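## Task

Transfer the green tray so it sits on the top of the two-door cabinet beside arm4, while the remaining three trays stay on the top of the two-door cabinet beside arm1; by the end, every item that a tray holds has to be standing inside that tray.

## Robot and tools

Robots: four i2rt Big YAM arms, arm1 to arm4, each with six revolute joints, a two-finger gripper and a wrist camera aimed at the fingertips. Reach is about 1.0 m from the joint-1 axis. Feet (base_link) in the scene frame: arm1 (-3.353, 0.955, 1.087), arm2 (-0.696, 0.380, 0.896), arm3 (0.758, 2.478, 0.943), arm4 (0.739, -1.729, 0.955); each foot faces along its own +x (orientations given as wxyz quaternions). Two-door cabinets stand near arm1, arm3 and arm4; the trays start on the one by arm1, so a tray usually has to be handed between arms.

Frame: one scene frame in metres, origin on the floor, +z up. Quaternions are written w, x, y, z. The hand point lies between the finger pads, roughly 1 cm behind the tips; fingers extend along the hand's +z and separate along its y. hand_target is where the hand would be at the joint targets currently held. Reported hand positions can be off, more so when the arm is stretched.

Tool move: the argument has one optional object per arm (arm1, arm2, arm3, arm4) plus cameras. In an arm's object:
- joints: a dict of absolute targets by name. joint1_rad -2.879 to 2.879 (yaw about the foot, positive counter-clockwise from above, 0 = along foot +x); joint2_rad 0 to 3.141 (shoulder, 0 = upper arm back and level, positive raises then swings forward); joint3_rad 0 to 3.019 (elbow, 0 = folded); joint4_rad -1.692 to 1.57 (hand pitch, positive tips fingers up); joint5_rad -1.57 to 1.57 (sideways, positive to the arm's right); joint6_rad -2.094 to 2.094 (roll, positive clockwise viewed from behind); gripper_m 0 to 0.093, the fingertip gap in metres. Joints move at full speed unless slowed.
- min_time_s: 0.1 to 8 s, minimum duration for that arm's joint motions in the call.
- target: seven numbers [x, y, z, qw, qx, qy, qz], an absolute hand pose in the scene frame; the hand travels a straight line toward it starting from its hand_target. With target, joints may hold only gripper_m, else the call is refused.
- speed: 0.002 to 0.5 m/s (default 0.25), peak linear speed; turning is capped at twice this value in rad/s.
All arms in one call start at once; target paths finish together and stop after 10 s; no action exceeds 15 s. Each control step clips the path pose to within 100 mm and 20 degrees of the measured hand, then solves damped IK (position favoured). Hands lag, drift and may overshoot speed near full extension. An arm omitted from a call may still be driving to its previous target. cameras: list of names (arm1_cam_wrist to arm4_cam_wrist, cam_arm1 to cam_arm4, or all); [] for none; omitted means all only for an empty move. A move with no arm parts returns the full state of everything.

Tool wait: seconds 0 to 10, plus cameras; commands nothing new. zoom_image: camera name and region [x0, y0, x1, y1] in that image's pixels from the top-left, at most 504 by 504; only cameras in the latest images. read_manual gives licence texts only. finished_scene(scene = 1 or 2) ends the scene for good; the task must then hold without the robots.

Results: move lists which robots got a motion; as last shown marks robots not commanded (their status lines read not commanded). Done tolerances: joint1 0.045, joint2 0.14, joint3 0.09, joint4 0.055, joint5 0.03, joint6 0.035 rad, gripper 0.003 m; a hand is done within 1 cm and 2 degrees. off_target means resting short of the goal, maybe still pushing. time_out is a stop: a joint ran out of time and keeps pushing toward the target shown by on_its_own. joint command not followed or pose unreachable means a safety check held back arm targets (grippers still act); after not_followed a hand target is discarded. Joint velocities are rad/s (gripper m/s); within noise means the arm is still. Torques are in N m per arm joint, with offsets and noise; entries 3 and 4 wrap at ±28. If a call is refused or a stop starts during it, the remaining move, wait and finished_scene calls of that reply are skipped.

Gripper: free-air readings can be up to 0.003 m wider than reality. Gripping a rigid part reads about 0.005 m under to 0.002 m over its width; command about 0.005 m below first contact for a full-force hold, less for a light one.

Cameras: wrist cameras are fisheye 672x504; fixed cameras cam_arm1 to cam_arm4 are 504x504 pinhole with radial distortion. Calibration (intrinsics and T_world_to_cam) is supplied, with errors of a few millimetres and under a degree; wrist camera poses follow the reported joints.

Avoid: hard contact between robots, including closing a gripper on another arm's fingers (the scene fails and ends); hard strikes on fixed or heavy things; dropping or releasing moving parts; anything leaving the work area or reaching the floor. Paths do not steer around obstacles or other arms, and the arm keeps pushing after contact. Loose objects may get nudged now and then. Holding loads, staying stretched, or pushing into unreachable poses heats motors: MOTOR HOT appears near 85 °C, and at 100 °C the arm goes limp (OVER-TEMPERATURE FAULT) for 30 to 60 s, after which keys marked limit_stop_at_motor_heat need resending. Fast, stretched arms can overshoot up to about 30 degrees. Quicker, smoother, lower-effort solutions are preferred.

Each tool is called after "Request:" as name(argument=value, ...), one argument or row to a line, values as JSON.

## Session

Request:
move(
)

Scene clock: 0.00 s.
Joint torques (N m): no reading
Motor temperatures (°C): arm1=[38 29 29 24 25 31 27] | arm2=[35 34 22 33 25 27 24] | arm3=[26 23 35 27 28 33 27] | arm4=[30 27 31 31 24 26 26]
Heat: arm1: hottest joint1_rad 38 °C; arm2: hottest joint1_rad 35 °C; arm3: hottest joint3_rad 35 °C; arm4: hottest joint3_rad 31 °C.
Joint velocities: within noise
arm1.joint_positions: joint1_rad=+0.089 joint2_rad=+0.637 joint3_rad=+1.388 joint4_rad=-1.274 joint5_rad=-0.141 joint6_rad=-0.454 gripper_m=+0.09396
arm1.joint_status: not commanded
arm1.hand: x=-3.6097 y=+0.9366 z=+1.6320 quat_wxyz=(-0.046, +0.836, +0.227, -0.496) (m; scene frame)
arm1.hand_target: x=-3.6071 y=+0.9368 z=+1.6421 quat_wxyz=(-0.049, +0.831, +0.227, -0.506) (m; scene frame)
arm1.hand_status: not commanded
arm2.joint_positions: joint1_rad=+0.436 joint2_rad=+0.623 joint3_rad=+1.436 joint4_rad=-1.296 joint5_rad=+0.206 joint6_rad=+0.282 gripper_m=+0.09396
arm2.joint_status: not commanded
arm2.hand: x=-0.9158 y=+0.3146 z=+1.4689 quat_wxyz=(-0.110, -0.850, -0.022, +0.515) (m; scene frame)
arm2.hand_target: x=-0.9127 y=+0.3162 z=+1.4784 quat_wxyz=(-0.114, -0.844, -0.021, +0.524) (m; scene frame)
arm2.hand_status: not commanded
arm3.joint_positions: joint1_rad=-0.331 joint2_rad=+0.647 joint3_rad=+1.368 joint4_rad=-1.341 joint5_rad=+0.187 joint6_rad=+0.489 gripper_m=+0.09396
arm3.joint_status: not commanded
arm3.hand: x=+1.0113 y=+2.4730 z=+1.4646 quat_wxyz=(-0.457, -0.206, -0.864, -0.057) (m; scene frame)
arm3.hand_target: x=+1.0096 y=+2.4728 z=+1.4771 quat_wxyz=(-0.469, -0.206, -0.857, -0.062) (m; scene frame)
arm3.hand_status: not commanded
arm4.joint_positions: joint1_rad=+0.452 joint2_rad=+0.634 joint3_rad=+1.441 joint4_rad=-1.163 joint5_rad=-0.104 joint6_rad=+0.711 gripper_m=+0.09396
arm4.joint_status: not commanded
arm4.hand: x=+0.9835 y=-1.7359 z=+1.5579 quat_wxyz=(-0.538, -0.297, -0.760, -0.210) (m; scene frame)
arm4.hand_target: x=+0.9798 y=-1.7355 z=+1.5683 quat_wxyz=(-0.547, -0.294, -0.754, -0.212) (m; scene frame)
arm4.hand_status: not commanded
pictures: arm1_cam_wrist, arm2_cam_wrist, arm3_cam_wrist, arm4_cam_wrist, cam_arm1, cam_arm2, cam_arm3, cam_arm4

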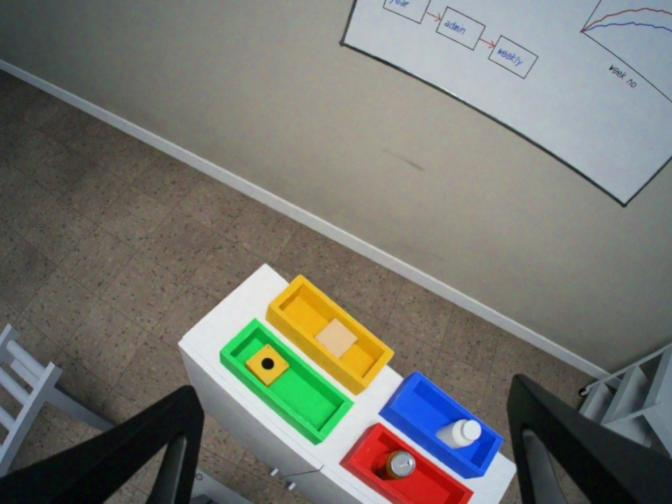

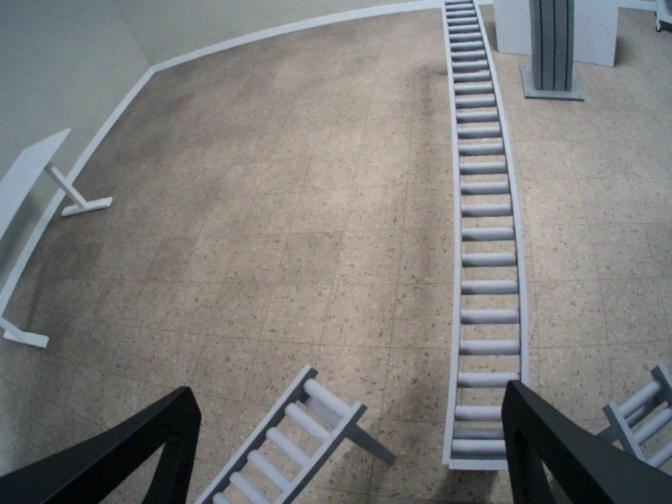

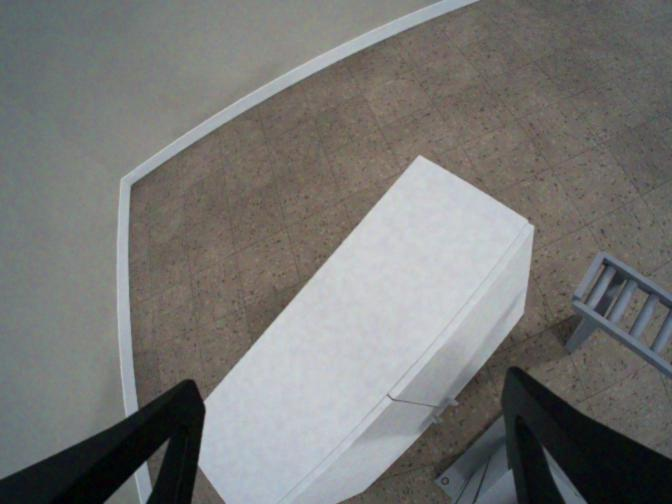

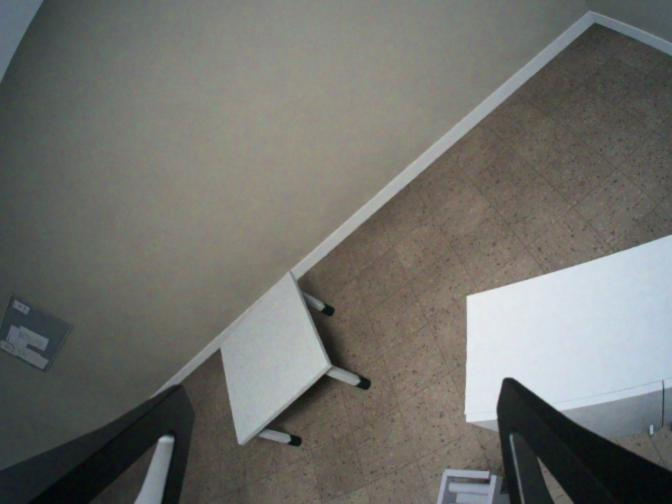

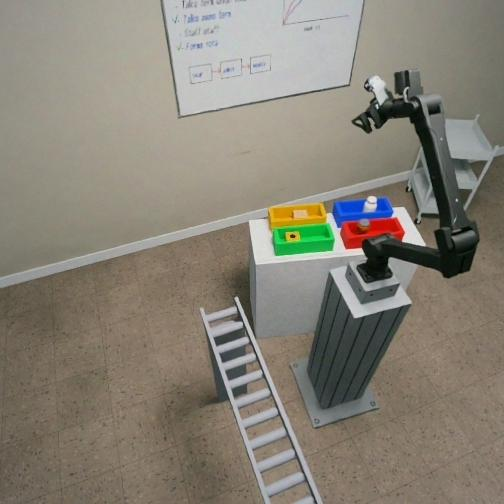

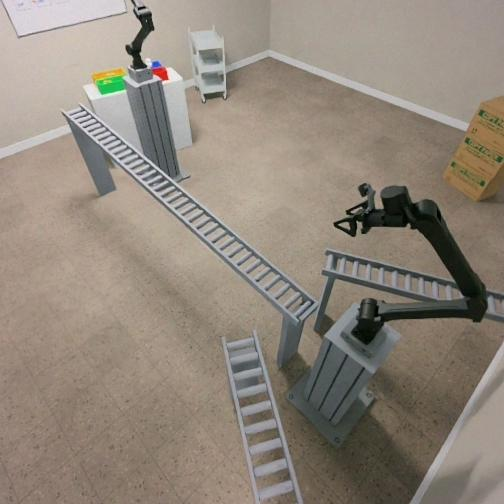

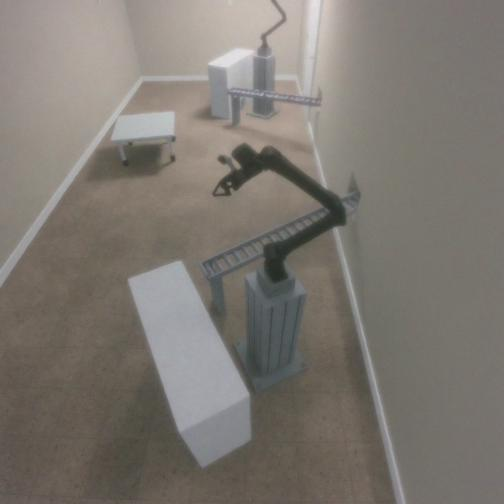

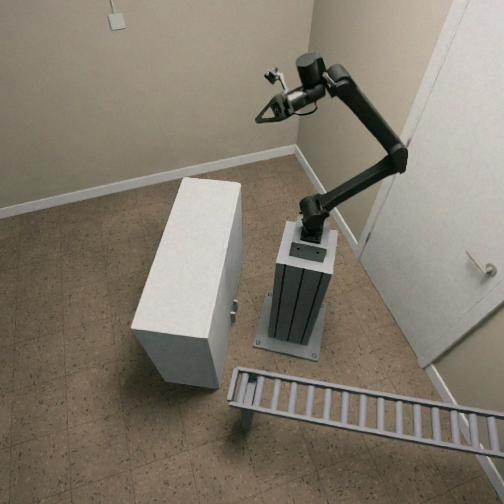

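Request:
zoom_image(
  camera="cam_arm1",
  region=[190, 180, 430, 420],
)

Request:
zoom_image(
  camera="cam_arm2",
  region=[200, 220, 504, 504],
)

Request:
zoom_image(
  camera="cam_arm2",
  region=[40, 50, 340, 350],
)

Request:
zoom_image(
  camera="cam_arm4",
  region=[120, 150, 504, 504],
)

Request:
zoom_image(
  camera="arm1_cam_wrist",
  region=[150, 240, 550, 504],
)

Request:
zoom_image(
  camera="cam_arm3",
  region=[100, 40, 400, 340],
)

Request:
zoom_image(
  camera="arm2_cam_wrist",
  region=[180, 300, 672, 504],
)

Scaled by 2.100 from the camera's image (finer frame: 720x720).

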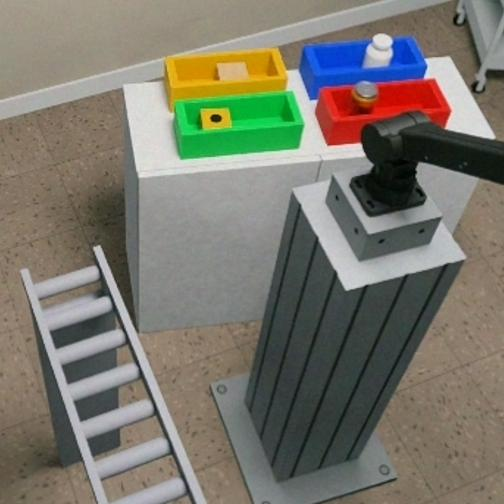

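Scaled by 1.658 from the camera's image (finer frame: 720x720).

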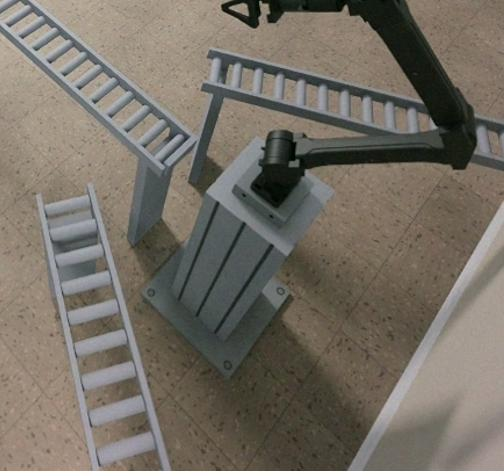

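Scaled by 1.680 from the camera's image (finer frame: 720x720).

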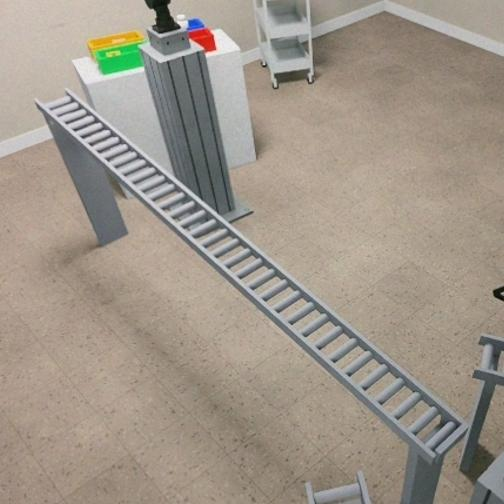

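Scaled by 1.312 from the camera's image (finer frame: 720x720).

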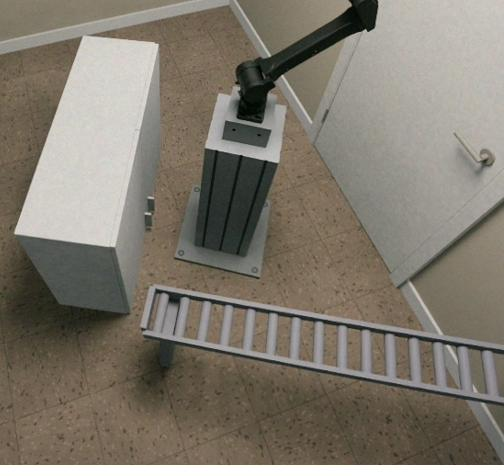

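Scaled by 1.260 from the camera's image (finer frame: 960x720).

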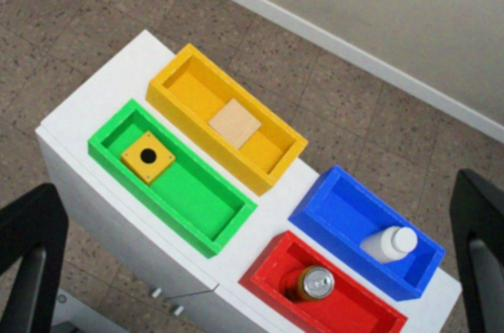

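Scaled by 1.680 from the camera's image (finer frame: 720x720).

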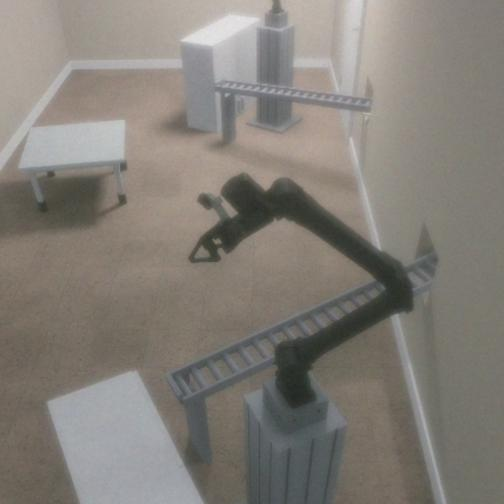

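Scaled by 1.024 from the camera's image (finer frame: 960x720).

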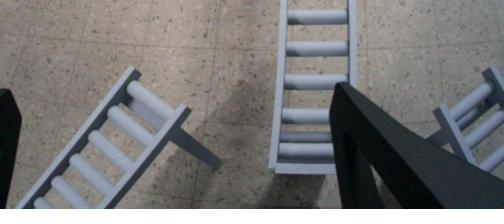

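Request:
move(
  arm1={"target": [-3.746, 0.886, 1.02, 0, 0.819, 0.574, 0], "speed": 0.3},
  arm2={"target": [-1.08, 0.39, 1.05, 0, 1, 0, 0], "speed": 0.3},
  arm4={"target": [1.05, -1.35, 1.05, 0, 0.259, 0.966, 0], "speed": 0.3},
  cameras=["arm1_cam_wrist", "arm2_cam_wrist", "arm4_cam_wrist", "cam_arm1"],
)

Request:
zoom_image(
  camera="cam_arm1",
  region=[250, 180, 430, 270],
)

Scene clock: 15.67 s.
Joint torques (N m): arm1=[0.32 -10.7 8.32 0.7 -0.02 -0.16] | arm2=[-0.15 -10.4 12.29 0.75 0.18 -0.13] | arm3=[1.79 -0.03 10.44 2 0.06 -0.08] | arm4=[-0.03 -17.14 11.62 0.46 -0.02 0.14]
Motor temperatures (°C): arm1=[38 29 30 24 25 30 26] | arm2=[35 34 25 33 25 27 24] | arm3=[26 23 36 27 28 33 27] | arm4=[30 27 33 31 24 26 26]
Heat: arm1: hottest joint1_rad 38 °C; arm2: hottest joint1_rad 35 °C; arm3: hottest joint3_rad 36 °C; arm4: hottest joint3_rad 33 °C.
move: arm1 off_target; arm2 off_target; arm4 off_target
Joint velocities: within noise
arm1.joint_positions: joint1_rad=+0.255 joint2_rad=+1.750 joint3_rad=+0.823 joint4_rad=-0.660 joint5_rad=+0.010 joint6_rad=-1.031 gripper_m=+0.09396
arm1.joint_status: not commanded
arm1.hand: x=-3.7286 y=+0.8926 z=+1.0208 quat_wxyz=(+0.007, +0.825, +0.565, +0.011)
arm1.hand_target: x=-3.7454 y=+0.8860 z=+1.0205 quat_wxyz=(+0.000, +0.819, +0.574, +0.000)
arm1.hand_status: off_target (0.019 m and 1.9 deg from the pose sent, 0.629 m and 70.7 deg at the start)
arm2.joint_positions: joint1_rad=-0.033 joint2_rad=+1.393 joint3_rad=+1.062 joint4_rad=-1.282 joint5_rad=+0.010 joint6_rad=-0.008 gripper_m=+0.09396
arm2.joint_status: not commanded
arm2.hand: x=-1.0676 y=+0.3859 z=+1.0420 quat_wxyz=(-0.001, -1.000, -0.002, -0.017)
arm2.hand_target: x=-1.0797 y=+0.3901 z=+1.0502 quat_wxyz=(+0.000, -1.000, +0.000, +0.000)
arm2.hand_status: off_target (0.015 m and 1.9 deg from the pose sent, 0.456 m and 63.7 deg at the start)
arm3: as last shown
arm4.joint_positions: joint1_rad=+1.431 joint2_rad=+1.708 joint3_rad=+1.252 joint4_rad=-1.157 joint5_rad=-0.012 joint6_rad=+1.391 gripper_m=+0.09396
arm4.joint_status: not commanded
arm4.hand: x=+1.0415 y=-1.3657 z=+1.0378 quat_wxyz=(+0.007, -0.258, -0.966, +0.017)
arm4.hand_target: x=+1.0495 y=-1.3505 z=+1.0503 quat_wxyz=(+0.000, -0.259, -0.966, +0.000)
arm4.hand_status: off_target (0.022 m and 2.1 deg from the pose sent, 0.641 m and 71.5 deg at the start)
arm1_cam_wrist: T_world_to_cam=[[-0.88992, 0.44948, -0.07747, -3.6378], [0.36774, 0.80755, 0.46112, 0.2273], [0.26982, 0.38187, -0.88395, 1.6756]] pos_world=[-3.77307, 0.8117, 1.09452]
arm2_cam_wrist: T_world_to_cam=[[0.07886, 0.99462, -0.06719, -0.22941], [0.88385, -0.03859, 0.46618, 0.52095], [0.46108, -0.09614, -0.88213, 1.55262]] pos_world=[-1.15824, 0.39756, 1.11135]
arm4_cam_wrist: T_world_to_cam=[[-0.56774, -0.82273, -0.02799, -0.5024], [-0.75249, 0.50488, 0.42291, 1.08397], [-0.33381, 0.26117, -0.90574, 1.74994]] pos_world=[1.11458, -1.41765, 1.1125]

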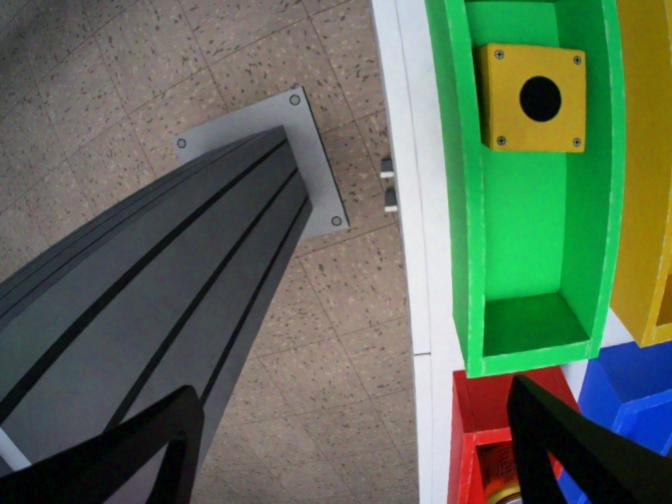

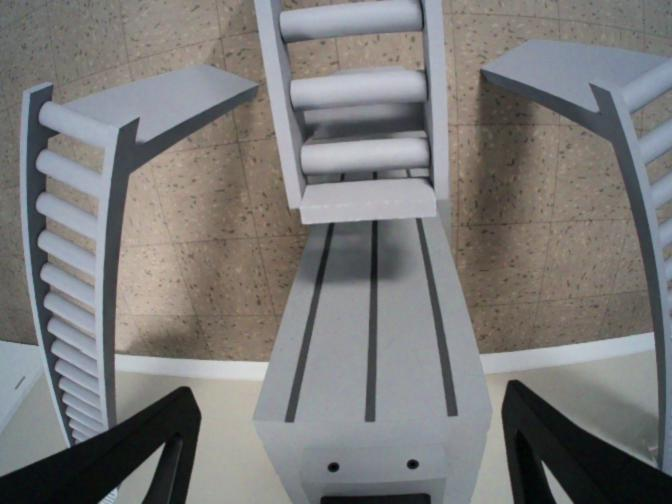

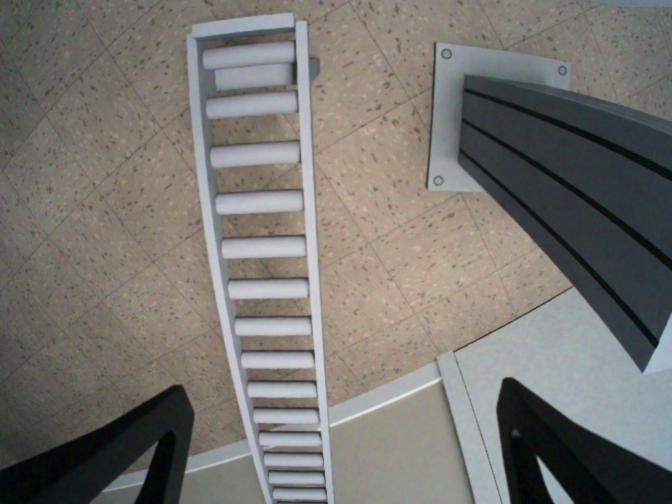

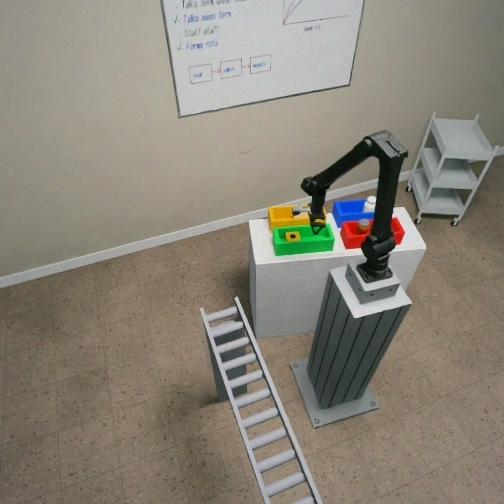

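Scaled by 2.800 from the camera's image (finer frame: 720x720).

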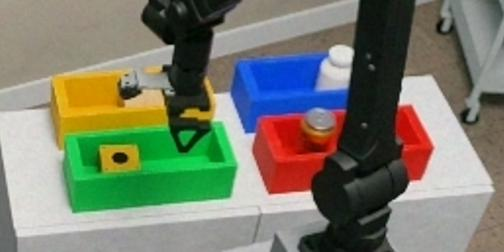

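Request:
zoom_image(
  camera="arm1_cam_wrist",
  region=[360, 0, 672, 400],
)

Request:
zoom_image(
  camera="arm2_cam_wrist",
  region=[200, 0, 500, 260],
)

Request:
zoom_image(
  camera="arm4_cam_wrist",
  region=[150, 0, 400, 260],
)

Scaled by 1.260 from the camera's image (finer frame: 960x720).

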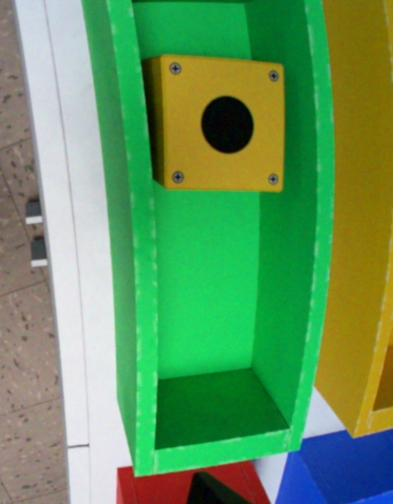

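Scaled by 1.680 from the camera's image (finer frame: 960x720).

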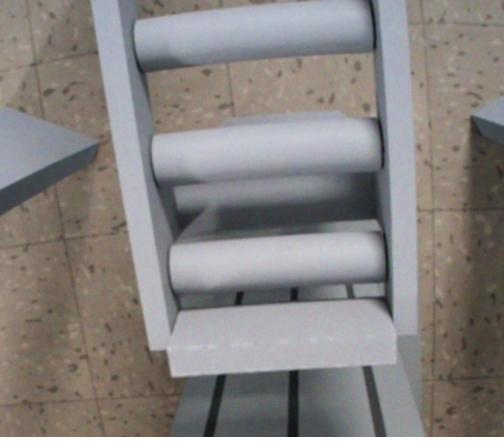

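Scaled by 1.938 from the camera's image (finer frame: 960x720).

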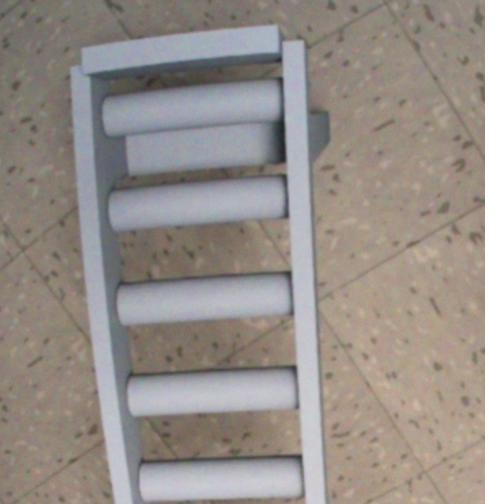

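Request:
move(
  arm1={"target": [-3.813, 0.935, 0.95, 0, 0.819, 0.574, 0], "speed": 0.15, "joints": {"gripper_m": 0.07}},
  cameras=["arm1_cam_wrist", "cam_arm1"],
)

Request:
zoom_image(
  camera="arm1_cam_wrist",
  region=[250, 104, 650, 504],
)

Request:
zoom_image(
  camera="cam_arm1",
  region=[250, 150, 430, 270],
)

Scene clock: 22.53 s.
Joint torques (N m): arm1=[-1.14 -13.51 7.71 0.68 -0.13 -0.1] | arm2=[0.09 -10.46 12.31 0.73 0.2 -0.14] | arm3=[1.9 -0.21 10.5 2 0.07 -0.06] | arm4=[-0.03 -17.08 11.64 0.47 -0.02 0.14]
Motor temperatures (°C): arm1=[38 29 31 24 25 30 26] | arm2=[35 34 26 33 25 27 24] | arm3=[26 23 37 27 28 33 27] | arm4=[30 28 34 31 24 26 26]
Heat: arm1: hottest joint1_rad 38 °C; arm2: hottest joint1_rad 35 °C; arm3: hottest joint3_rad 37 °C; arm4: hottest joint3_rad 34 °C.
move: arm1 off_target
Joint velocities: within noise
arm1.joint_positions: joint1_rad=+0.141 joint2_rad=+2.010 joint3_rad=+1.002 joint4_rad=-0.571 joint5_rad=+0.012 joint6_rad=-1.164 gripper_m=+0.07010
arm1.joint_status: all done
arm1.hand: x=-3.7965 y=+0.9316 z=+0.9552 quat_wxyz=(+0.005, +0.820, +0.573, +0.009)
arm1.hand_target: x=-3.8124 y=+0.9351 z=+0.9505 quat_wxyz=(+0.000, +0.819, +0.574, +0.000)
arm1.hand_status: off_target (0.018 m and 1.2 deg from the pose sent, 0.118 m and 1.9 deg at the start)
arm2, arm3, arm4: as last shown
arm1_cam_wrist: T_world_to_cam=[[-0.89905, 0.43176, -0.07274, -3.74347], [0.35425, 0.81493, 0.45869, 0.19527], [0.25732, 0.38662, -0.88561, 1.57076]] pos_world=[-3.83894, 0.84986, 1.02923]

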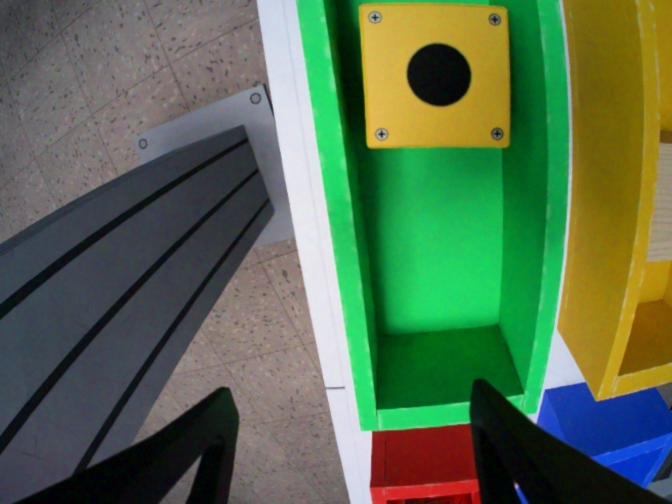

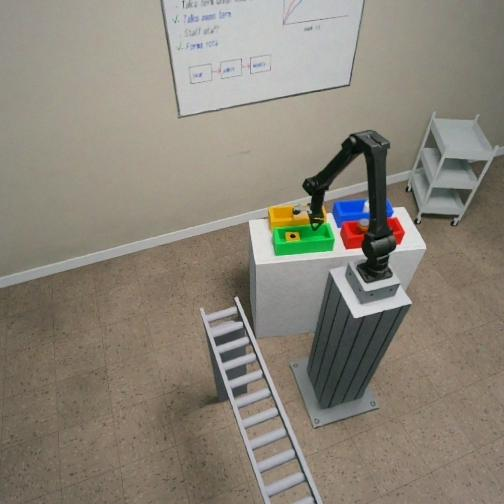

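Scaled by 1.260 from the camera's image (finer frame: 960x720).

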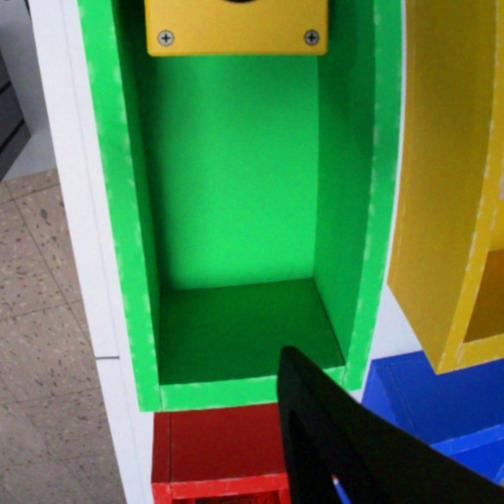

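Scaled by 2.800 from the camera's image (finer frame: 720x720).

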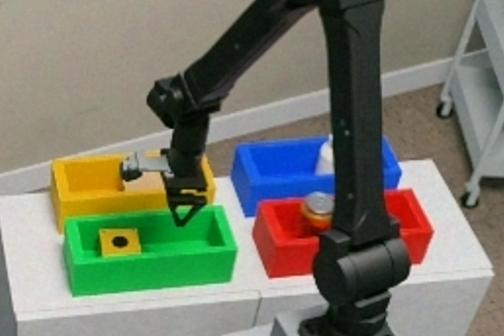

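Request:
move(
  arm1={"target": [-3.819, 0.914, 0.92, 0, 0.819, 0.574, 0], "speed": 0.15},
)

Request:
move(
  arm1={"target": [-3.819, 0.914, 0.843, 0, 0.819, 0.574, 0], "speed": 0.1},
  cameras=["arm1_cam_wrist", "cam_arm1"],
)

Request:
zoom_image(
  camera="cam_arm1",
  region=[250, 150, 430, 270],
)

Scene clock: 26.13 s.
Joint torques (N m): arm1=[1.61 -14.33 6.91 0.73 -0.12 0.09] | arm2=[-0.21 -10.4 12.3 0.73 0.2 -0.14] | arm3=[1.9 -0.03 10.51 2.02 0.05 -0.03] | arm4=[0.09 -17.08 11.63 0.43 -0.01 0.14]
Motor temperatures (°C): arm1=[38 29 31 24 25 30 26] | arm2=[35 34 26 33 25 27 24] | arm3=[26 23 37 27 28 33 27] | arm4=[30 28 34 31 24 26 26]
Heat: arm1: hottest joint1_rad 38 °C; arm2: hottest joint1_rad 35 °C; arm3: hottest joint3_rad 37 °C; arm4: hottest joint3_rad 34 °C.
move: arm1 off_target
Joint velocities: within noise
arm1.joint_positions: joint1_rad=+0.167 joint2_rad=+2.093 joint3_rad=+1.036 joint4_rad=-0.522 joint5_rad=+0.012 joint6_rad=-1.144 gripper_m=+0.07010
arm1.joint_status: not commanded
arm1.hand: x=-3.8047 y=+0.9193 z=+0.9259 quat_wxyz=(+0.005, +0.818, +0.575, +0.008)
arm1.hand_target: x=-3.8186 y=+0.9140 z=+0.9205 quat_wxyz=(+0.000, +0.819, +0.574, +0.000)
arm1.hand_status: off_target (0.016 m and 1.1 deg from the pose sent, 0.045 m and 1.1 deg at the start)
arm2, arm3, arm4: as last shown
pictures: none

Scene clock: 27.77 s.
Joint torques (N m): arm1=[0.15 -15.5 5.41 0.73 -0.14 0.09] | arm2=[-0.21 -10.23 12.29 0.73 0.19 -0.13] | arm3=[1.61 -0.26 10.47 1.95 0.04 -0.05] | arm4=[-0.03 -17.26 11.63 0.46 -0.01 0.13]
Motor temperatures (°C): arm1=[38 29 31 24 25 30 26] | arm2=[35 34 26 33 25 27 24] | arm3=[26 23 37 27 28 33 27] | arm4=[30 28 34 31 24 26 26]
Heat: arm1: hottest joint1_rad 38 °C; arm2: hottest joint1_rad 35 °C; arm3: hottest joint3_rad 37 °C; arm4: hottest joint3_rad 34 °C.
move: arm1 off_target
Joint velocities: within noise
arm1.joint_positions: joint1_rad=+0.167 joint2_rad=+2.283 joint3_rad=+1.090 joint4_rad=-0.380 joint5_rad=+0.012 joint6_rad=-1.144 gripper_m=+0.07010
arm1.joint_status: not commanded
arm1.hand: x=-3.8098 y=+0.9180 z=+0.8517 quat_wxyz=(+0.003, +0.818, +0.575, +0.006)
arm1.hand_target: x=-3.8187 y=+0.9141 z=+0.8434 quat_wxyz=(+0.000, +0.819, +0.574, +0.000)
arm1.hand_status: off_target (0.013 m and 0.8 deg from the pose sent, 0.084 m and 1.1 deg at the start)
arm2, arm3, arm4: as last shown
arm1_cam_wrist: T_world_to_cam=[[-0.9018, 0.42701, -0.06643, -3.76854], [0.35327, 0.81698, 0.4558, 0.2554], [0.2489, 0.38757, -0.8876, 1.45651]] pos_world=[-3.85123, 0.83605, 0.92605]

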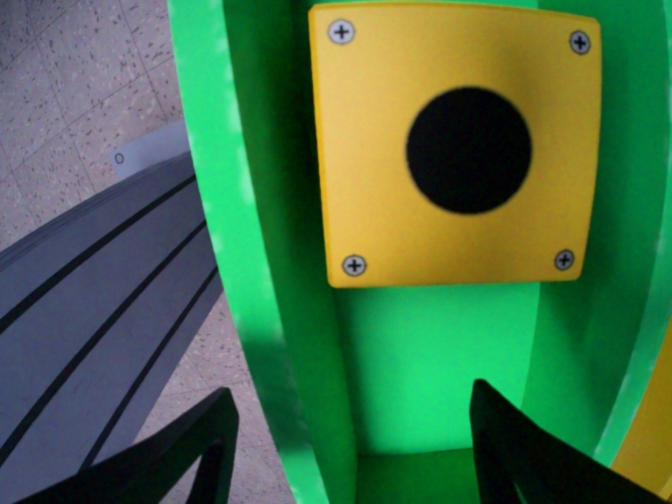

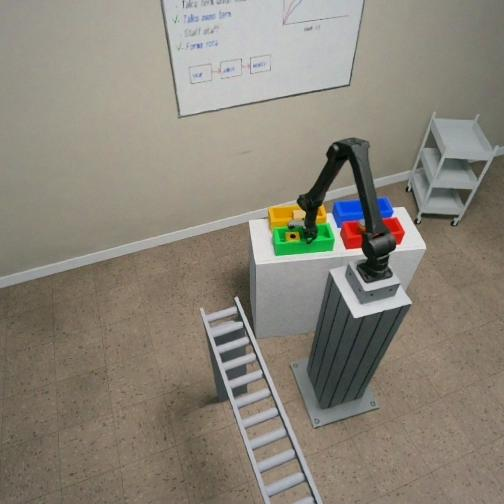

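Scaled by 2.800 from the camera's image (finer frame: 720x720).

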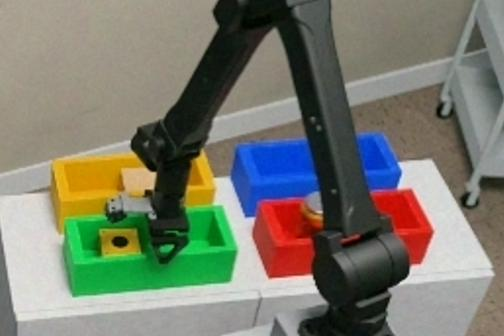

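Request:
move(
  arm1={"target": [-3.808, 0.909, 0.836, 0, 0.819, 0.574, 0], "speed": 0.1},
)

Request:
move(
  arm1={"joints": {"gripper_m": 0.025}},
  cameras=["arm1_cam_wrist"],
)

Request:
move(
  arm1={"joints": {"gripper_m": 0.005}},
  cameras=["arm1_cam_wrist", "cam_arm1"],
)

Scene clock: 29.30 s.
Joint torques (N m): arm1=[0.91 -14.74 3.23 0.92 -0.1 0.08] | arm2=[-0.03 -10.4 12.27 0.76 0.19 -0.15] | arm3=[1.55 -0.32 10.47 1.98 0.06 -0.05] | arm4=[-0.03 -17.08 11.64 0.4 -0.01 0.13]
Motor temperatures (°C): arm1=[38 29 31 24 25 30 26] | arm2=[35 34 26 33 25 27 24] | arm3=[26 23 37 27 28 33 27] | arm4=[30 28 35 31 24 26 26]
Heat: arm1: hottest joint1_rad 38 °C; arm2: hottest joint1_rad 35 °C; arm3: hottest joint3_rad 37 °C; arm4: hottest joint3_rad 35 °C.
move: arm1 off_target
Joint velocities: arm1=[within noise] | arm2=[-0.005 -0.005 -0.012 -0.012 -0.168 -0.007 0] | arm3=[within noise] | arm4=[within noise]
arm1.joint_positions: joint1_rad=+0.174 joint2_rad=+2.288 joint3_rad=+1.090 joint4_rad=-0.347 joint5_rad=+0.012 joint6_rad=-1.134 gripper_m=+0.07010
arm1.joint_status: not commanded
arm1.hand: x=-3.8159 y=+0.9139 z=+0.8496 quat_wxyz=(-0.004, +0.819, +0.574, -0.007)
arm1.hand_target: x=-3.8076 y=+0.9093 z=+0.8365 quat_wxyz=(+0.000, +0.819, +0.574, +0.000)
arm1.hand_status: off_target (0.016 m and 0.9 deg from the pose sent, 0.018 m and 0.8 deg at the start)
arm2, arm3, arm4: as last shown
pictures: none

Scene clock: 30.00 s.
Joint torques (N m): arm1=[0.85 -15.68 3.34 0.8 -0.07 0.08] | arm2=[-0.21 -10.34 12.3 0.76 0.2 -0.15] | arm3=[1.79 -0.21 10.55 2.03 0.06 -0.05] | arm4=[-0.09 -17.2 11.62 0.43 -0.02 0.13]
Motor temperatures (°C): arm1=[38 29 31 24 25 30 26] | arm2=[35 34 26 33 25 27 24] | arm3=[26 23 37 27 28 33 27] | arm4=[30 28 35 31 24 26 26]
Heat: arm1: hottest joint1_rad 38 °C; arm2: hottest joint1_rad 35 °C; arm3: hottest joint3_rad 37 °C; arm4: hottest joint3_rad 35 °C.
move: arm1 done
Joint velocities: within noise
arm1.joint_positions: joint1_rad=+0.176 joint2_rad=+2.291 joint3_rad=+1.089 joint4_rad=-0.347 joint5_rad=+0.011 joint6_rad=-1.134 gripper_m=+0.02520
arm1.joint_status: all done
arm1.hand: x=-3.8137 y=+0.9128 z=+0.8477 quat_wxyz=(-0.002, +0.818, +0.575, -0.005)
arm1.hand_target: x=-3.8076 y=+0.9092 z=+0.8364 quat_wxyz=(+0.000, +0.819, +0.574, +0.000)
arm1.hand_status: not commanded
arm2, arm3, arm4: as last shown
arm1_cam_wrist: T_world_to_cam=[[-0.90284, 0.4274, -0.04695, -3.79094], [0.36422, 0.81823, 0.44481, 0.31273], [0.22853, 0.38449, -0.8944, 1.38685]] pos_world=[-3.85346, 0.83115, 0.92329]

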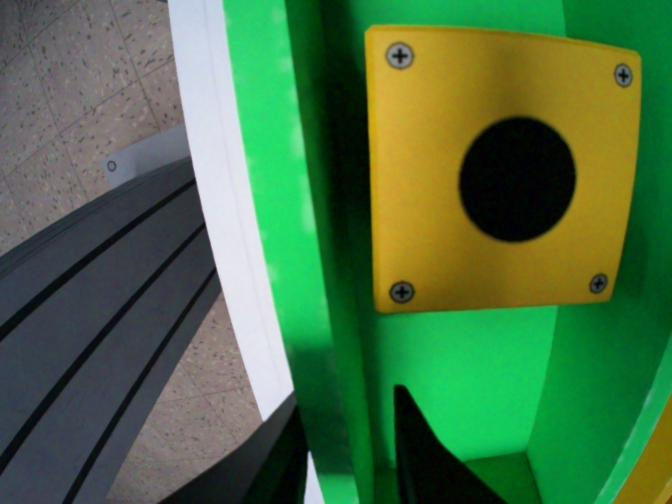

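Scene clock: 30.60 s.
Joint torques (N m): arm1=[0.15 -15.38 3.29 0.66 -0.08 0.07] | arm2=[0.09 -10.29 12.3 0.75 0.19 -0.15] | arm3=[1.79 -0.15 10.48 1.99 0.05 -0.03] | arm4=[-0.03 -17.08 11.64 0.44 -0.02 0.14]
Motor temperatures (°C): arm1=[38 29 31 24 25 30 26] | arm2=[35 34 26 33 25 27 24] | arm3=[26 23 37 27 28 33 27] | arm4=[30 28 35 31 24 26 26]
Heat: arm1: hottest joint1_rad 38 °C; arm2: hottest joint1_rad 35 °C; arm3: hottest joint3_rad 37 °C; arm4: hottest joint3_rad 35 °C.
move: arm1 off_target
Joint velocities: within noise
arm1.joint_positions: joint1_rad=+0.178 joint2_rad=+2.291 joint3_rad=+1.089 joint4_rad=-0.346 joint5_rad=+0.011 joint6_rad=-1.132 gripper_m=+0.01051
arm1.joint_status: gripper_m off_target (ended at +0.01054, target +0.00500)
arm1.hand: x=-3.8138 y=+0.9120 z=+0.8478 quat_wxyz=(-0.002, +0.818, +0.575, -0.005)
arm1.hand_target: x=-3.8076 y=+0.9093 z=+0.8365 quat_wxyz=(+0.000, +0.819, +0.574, +0.000)
arm1.hand_status: not commanded
arm2, arm3, arm4: as last shown
arm1_cam_wrist: T_world_to_cam=[[-0.90256, 0.42804, -0.04649, -3.79062], [0.36515, 0.81819, 0.44412, 0.31755], [0.22814, 0.38387, -0.89476, 1.38657]] pos_world=[-3.85356, 0.83045, 0.9234]

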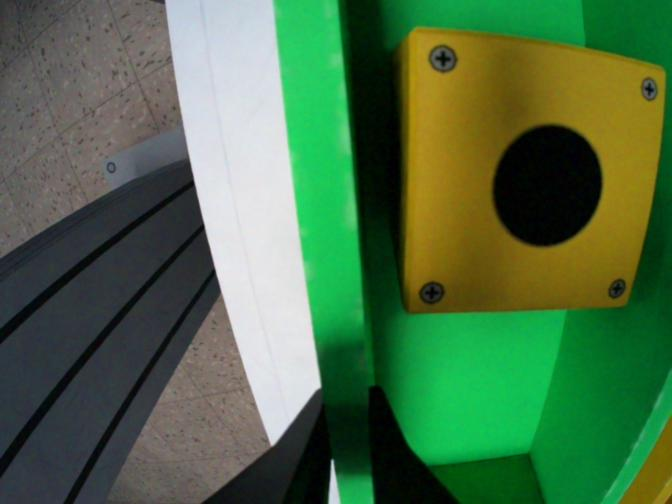

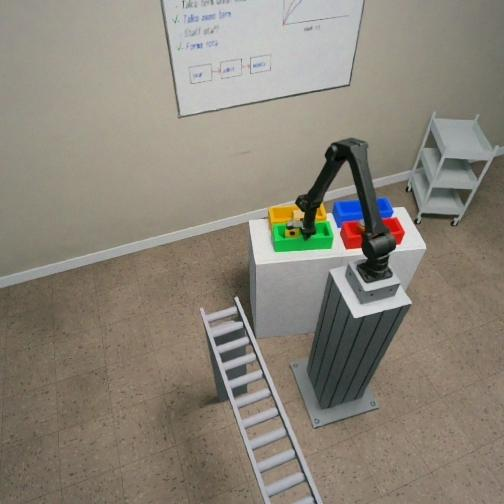

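Request:
move(
  arm1={"target": [-3.8076, 0.9093, 0.92, 0, 0.819, 0.574, 0], "speed": 0.06},
  cameras=["arm1_cam_wrist", "cam_arm1"],
)

Request:
zoom_image(
  camera="cam_arm1",
  region=[250, 150, 430, 270],
)

Scene clock: 33.03 s.
Joint torques (N m): arm1=[0.38 -20.37 3.84 -0.09 -0.14 0.08] | arm2=[-0.09 -10.34 12.27 0.72 0.19 -0.13] | arm3=[1.73 -0.38 10.51 2 0.07 -0.05] | arm4=[-0.03 -17.2 11.63 0.42 -0.02 0.14]
Motor temperatures (°C): arm1=[38 29 31 24 25 30 27] | arm2=[35 34 26 33 25 27 24] | arm3=[26 23 37 27 28 33 27] | arm4=[30 29 35 31 24 26 26]
Heat: arm1: hottest joint1_rad 38 °C; arm2: hottest joint1_rad 35 °C; arm3: hottest joint3_rad 37 °C; arm4: hottest joint3_rad 35 °C.
move: arm1 off_target
Joint velocities: within noise
arm1.joint_positions: joint1_rad=+0.178 joint2_rad=+2.150 joint3_rad=+1.035 joint4_rad=-0.480 joint5_rad=+0.013 joint6_rad=-1.131 gripper_m=+0.01051
arm1.joint_status: not commanded
arm1.hand: x=-3.7971 y=+0.9145 z=+0.9013 quat_wxyz=(+0.008, +0.819, +0.574, +0.015)
arm1.hand_target: x=-3.8074 y=+0.9094 z=+0.9194 quat_wxyz=(+0.000, +0.819, +0.574, +0.000)
arm1.hand_status: off_target (0.022 m and 2.0 deg from the pose sent, 0.073 m and 0.7 deg at the start)
arm2, arm4: as last shown
arm3.joint_positions: joint1_rad=-0.331 joint2_rad=+0.647 joint3_rad=+1.368 joint4_rad=-1.341 joint5_rad=+0.187 joint6_rad=+0.489 gripper_m=+0.09396
arm3.joint_status: not commanded
arm3.hand: x=+1.0113 y=+2.4730 z=+1.4646 quat_wxyz=(-0.457, -0.206, -0.864, -0.057)
arm3.hand_target: x=+1.0096 y=+2.4728 z=+1.4771 quat_wxyz=(-0.469, -0.206, -0.857, -0.062)
arm3.hand_status: not commanded
arm1_cam_wrist: T_world_to_cam=[[-0.89929, 0.42899, -0.08508, -3.72782], [0.34482, 0.81515, 0.46543, 0.19199], [0.26902, 0.38922, -0.88099, 1.56758]] pos_world=[-3.84031, 0.83256, 0.9745]

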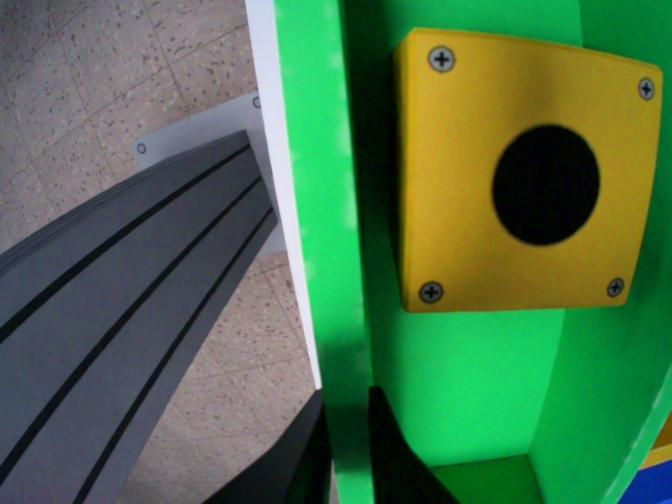

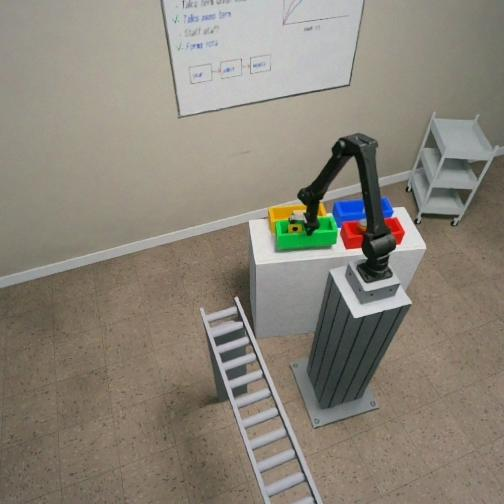

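Scaled by 2.800 from the camera's image (finer frame: 720x720).

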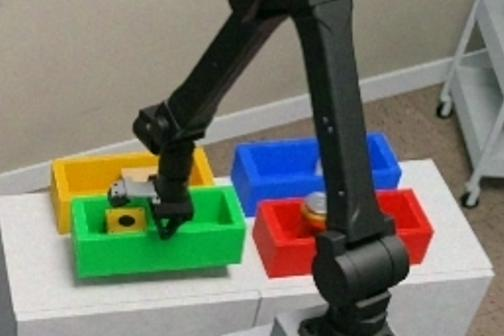

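Request:
move(
  arm1={"target": [-3.8076, 0.9093, 1.07, 0, 0.819, 0.574, 0], "speed": 0.12},
)

Request:
move(
  arm1={"joints": {"joint1_rad": 1.758, "joint6_rad": -1.47}, "min_time_s": 3.5},
  cameras=["arm1_cam_wrist", "cam_arm1"],
)

Request:
zoom_image(
  camera="cam_arm1",
  region=[170, 200, 370, 360],
)

Scene clock: 36.13 s.
Joint torques (N m): arm1=[0.67 -17.96 9.76 -0.17 -0.15 0.08] | arm2=[-0.03 -10.4 12.33 0.73 0.19 -0.15] | arm3=[1.67 -0.21 10.51 2 0.06 -0.06] | arm4=[-0.03 -17.08 11.62 0.44 -0.02 0.14]
Motor temperatures (°C): arm1=[38 30 31 24 25 30 27] | arm2=[35 34 27 33 25 27 24] | arm3=[26 23 38 27 28 33 27] | arm4=[30 29 35 31 24 26 26]
Heat: arm1: hottest joint1_rad 38 °C; arm2: hottest joint1_rad 35 °C; arm3: hottest joint3_rad 38 °C; arm4: hottest joint3_rad 35 °C.
move: arm1 off_target
Joint velocities: within noise
arm1.joint_positions: joint1_rad=+0.178 joint2_rad=+1.815 joint3_rad=+1.019 joint4_rad=-0.835 joint5_rad=+0.013 joint6_rad=-1.127 gripper_m=+0.01051
arm1.joint_status: not commanded
arm1.hand: x=-3.7823 y=+0.9175 z=+1.0433 quat_wxyz=(+0.017, +0.819, +0.573, +0.031)
arm1.hand_target: x=-3.8064 y=+0.9094 z=+1.0702 quat_wxyz=(+0.000, +0.819, +0.574, +0.000)
arm1.hand_status: off_target (0.038 m and 4.0 deg from the pose sent, 0.169 m and 2.0 deg at the start)
arm2.joint_positions: joint1_rad=-0.033 joint2_rad=+1.393 joint3_rad=+1.062 joint4_rad=-1.282 joint5_rad=+0.010 joint6_rad=-0.008 gripper_m=+0.09396
arm2.joint_status: not commanded
arm2.hand: x=-1.0676 y=+0.3859 z=+1.0420 quat_wxyz=(-0.001, -1.000, -0.002, -0.017)
arm2.hand_target: x=-1.0797 y=+0.3901 z=+1.0502 quat_wxyz=(+0.000, -1.000, +0.000, +0.000)
arm2.hand_status: not commanded
arm3: as last shown
arm4.joint_positions: joint1_rad=+1.431 joint2_rad=+1.708 joint3_rad=+1.252 joint4_rad=-1.157 joint5_rad=-0.012 joint6_rad=+1.391 gripper_m=+0.09396
arm4.joint_status: not commanded
arm4.hand: x=+1.0415 y=-1.3657 z=+1.0378 quat_wxyz=(+0.007, -0.258, -0.966, +0.017)
arm4.hand_target: x=+1.0495 y=-1.3505 z=+1.0503 quat_wxyz=(+0.000, -0.259, -0.966, +0.000)
arm4.hand_status: not commanded
pictures: none

Scene clock: 40.27 s.
Joint torques (N m): arm1=[-0.67 -17.61 9.84 -0.25 -0.31 -0.11] | arm2=[-0.09 -10.4 12.3 0.77 0.19 -0.14] | arm3=[1.61 -0.26 10.48 1.99 0.07 -0.05] | arm4=[-0.09 -17.14 11.6 0.46 -0.02 0.14]
Motor temperatures (°C): arm1=[38 30 31 24 25 30 27] | arm2=[35 34 27 33 25 27 24] | arm3=[26 23 38 27 28 32 26] | arm4=[30 29 36 31 24 26 26]
Heat: arm1: hottest joint1_rad 38 °C; arm2: hottest joint1_rad 35 °C; arm3: hottest joint3_rad 38 °C; arm4: hottest joint3_rad 36 °C.
move: arm1 done
Joint velocities: within noise
arm1.joint_positions: joint1_rad=+1.760 joint2_rad=+1.815 joint3_rad=+1.019 joint4_rad=-0.835 joint5_rad=+0.016 joint6_rad=-1.458 gripper_m=+0.01051
arm1.joint_status: all done
arm1.hand: x=-3.3110 y=+0.5254 z=+1.0532 quat_wxyz=(-0.006, +0.004, +1.000, +0.023)
arm1.hand_target: x=-3.3088 y=+0.5013 z=+1.0805 quat_wxyz=(+0.001, +0.000, +1.000, -0.011)
arm1.hand_status: not commanded
arm2, arm3, arm4: as last shown
arm1_cam_wrist: T_world_to_cam=[[-0.1058, -0.98928, -0.10071, 0.27802], [-0.88525, 0.04757, 0.46268, -3.39571], [-0.45292, 0.1381, -0.88079, -0.53658]] pos_world=[-3.21967, 0.51068, 1.12649]

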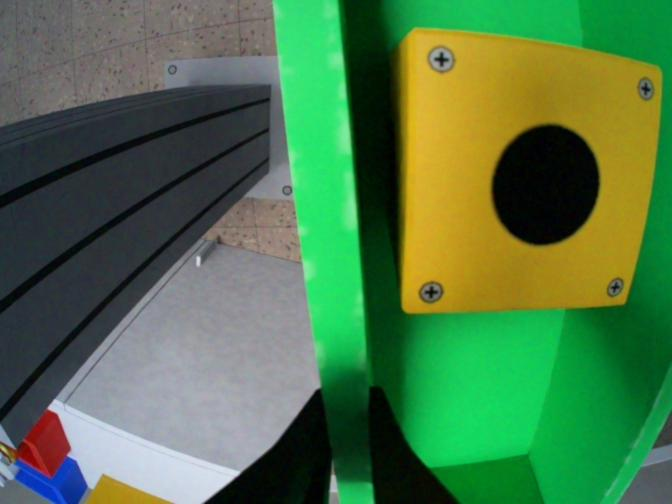

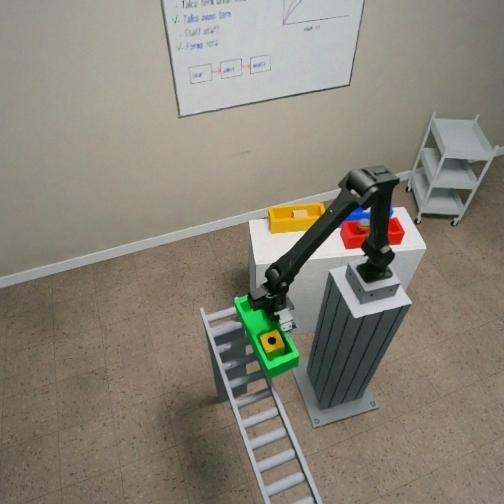

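Scaled by 2.520 from the camera's image (finer frame: 720x720).

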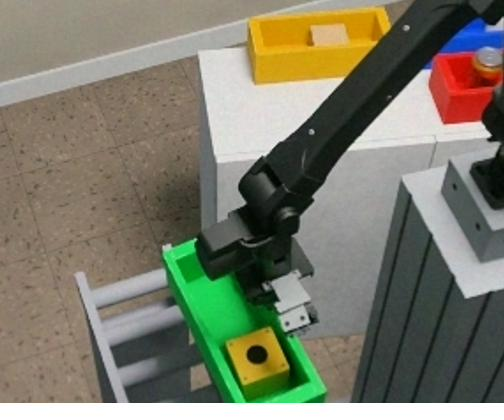

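Request:
zoom_image(
  camera="arm1_cam_wrist",
  region=[522, 354, 672, 504],
)

Scaled by 3.360 from the camera's image (finer frame: 960x720).

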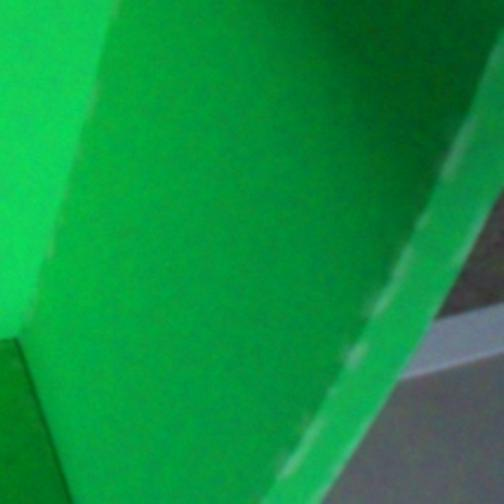

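Request:
move(
  arm1={"target": [-3.31, 0.22, 1.17, 0, 0, 1, 0], "speed": 0.2},
  cameras=["arm1_cam_wrist", "cam_arm1"],
)

Request:
zoom_image(
  camera="arm1_cam_wrist",
  region=[0, 0, 360, 504],
)

Scene clock: 45.20 s.
Joint torques (N m): arm1=[-1.08 -26.52 17.05 -0.13 -0.29 -0.11] | arm2=[-0.09 -10.34 12.3 0.73 0.19 -0.13] | arm3=[1.73 -0.38 10.54 2.04 0.06 -0.06] | arm4=[-0.09 -17.03 11.62 0.47 -0.01 0.13]
Motor temperatures (°C): arm1=[38 30 32 24 25 30 27] | arm2=[35 34 27 32 25 27 24] | arm3=[26 23 38 27 28 32 26] | arm4=[30 29 36 31 24 26 26]
Heat: arm1: hottest joint1_rad 38 °C; arm2: hottest joint1_rad 35 °C; arm3: hottest joint3_rad 38 °C; arm4: hottest joint3_rad 36 °C.
move: arm1 off_target
Joint velocities: within noise
arm1.joint_positions: joint1_rad=+1.729 joint2_rad=+2.443 joint3_rad=+2.335 joint4_rad=-1.565 joint5_rad=+0.017 joint6_rad=-1.494 gripper_m=+0.01051
arm1.joint_status: not commanded
arm1.hand: x=-3.3051 y=+0.2476 z=+1.1296 quat_wxyz=(-0.006, +0.001, +0.999, +0.045)
arm1.hand_target: x=-3.3105 y=+0.2239 z=+1.1708 quat_wxyz=(-0.001, +0.000, +1.000, -0.002)
arm1.hand_status: off_target (0.049 m and 5.2 deg from the pose sent, 0.327 m and 2.8 deg at the start)
arm2, arm3, arm4: as last shown
arm1_cam_wrist: T_world_to_cam=[[-0.09994, -0.98468, -0.14291, 0.07746], [-0.88492, 0.02229, 0.46522, -3.40804], [-0.4549, 0.17296, -0.87358, -0.45148]] pos_world=[-3.21346, 0.23034, 1.20215]

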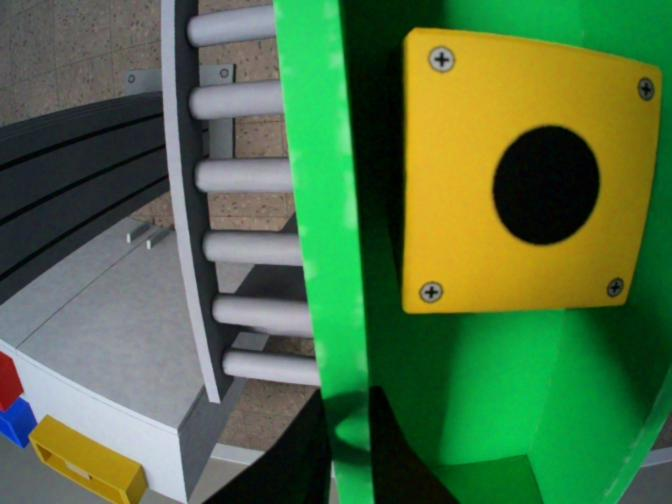

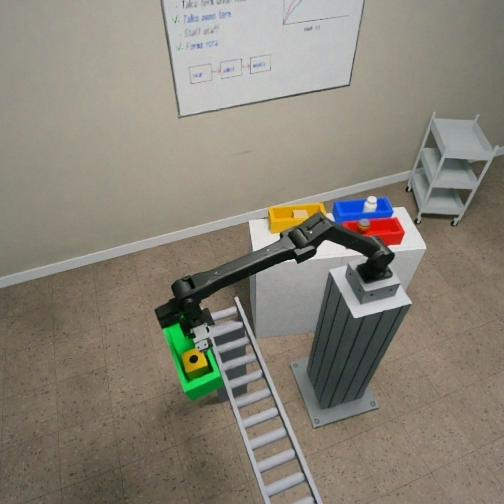

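Scaled by 1.000.

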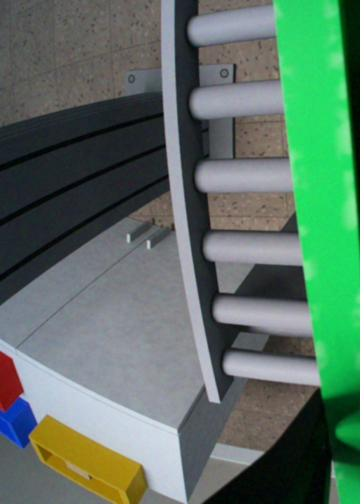

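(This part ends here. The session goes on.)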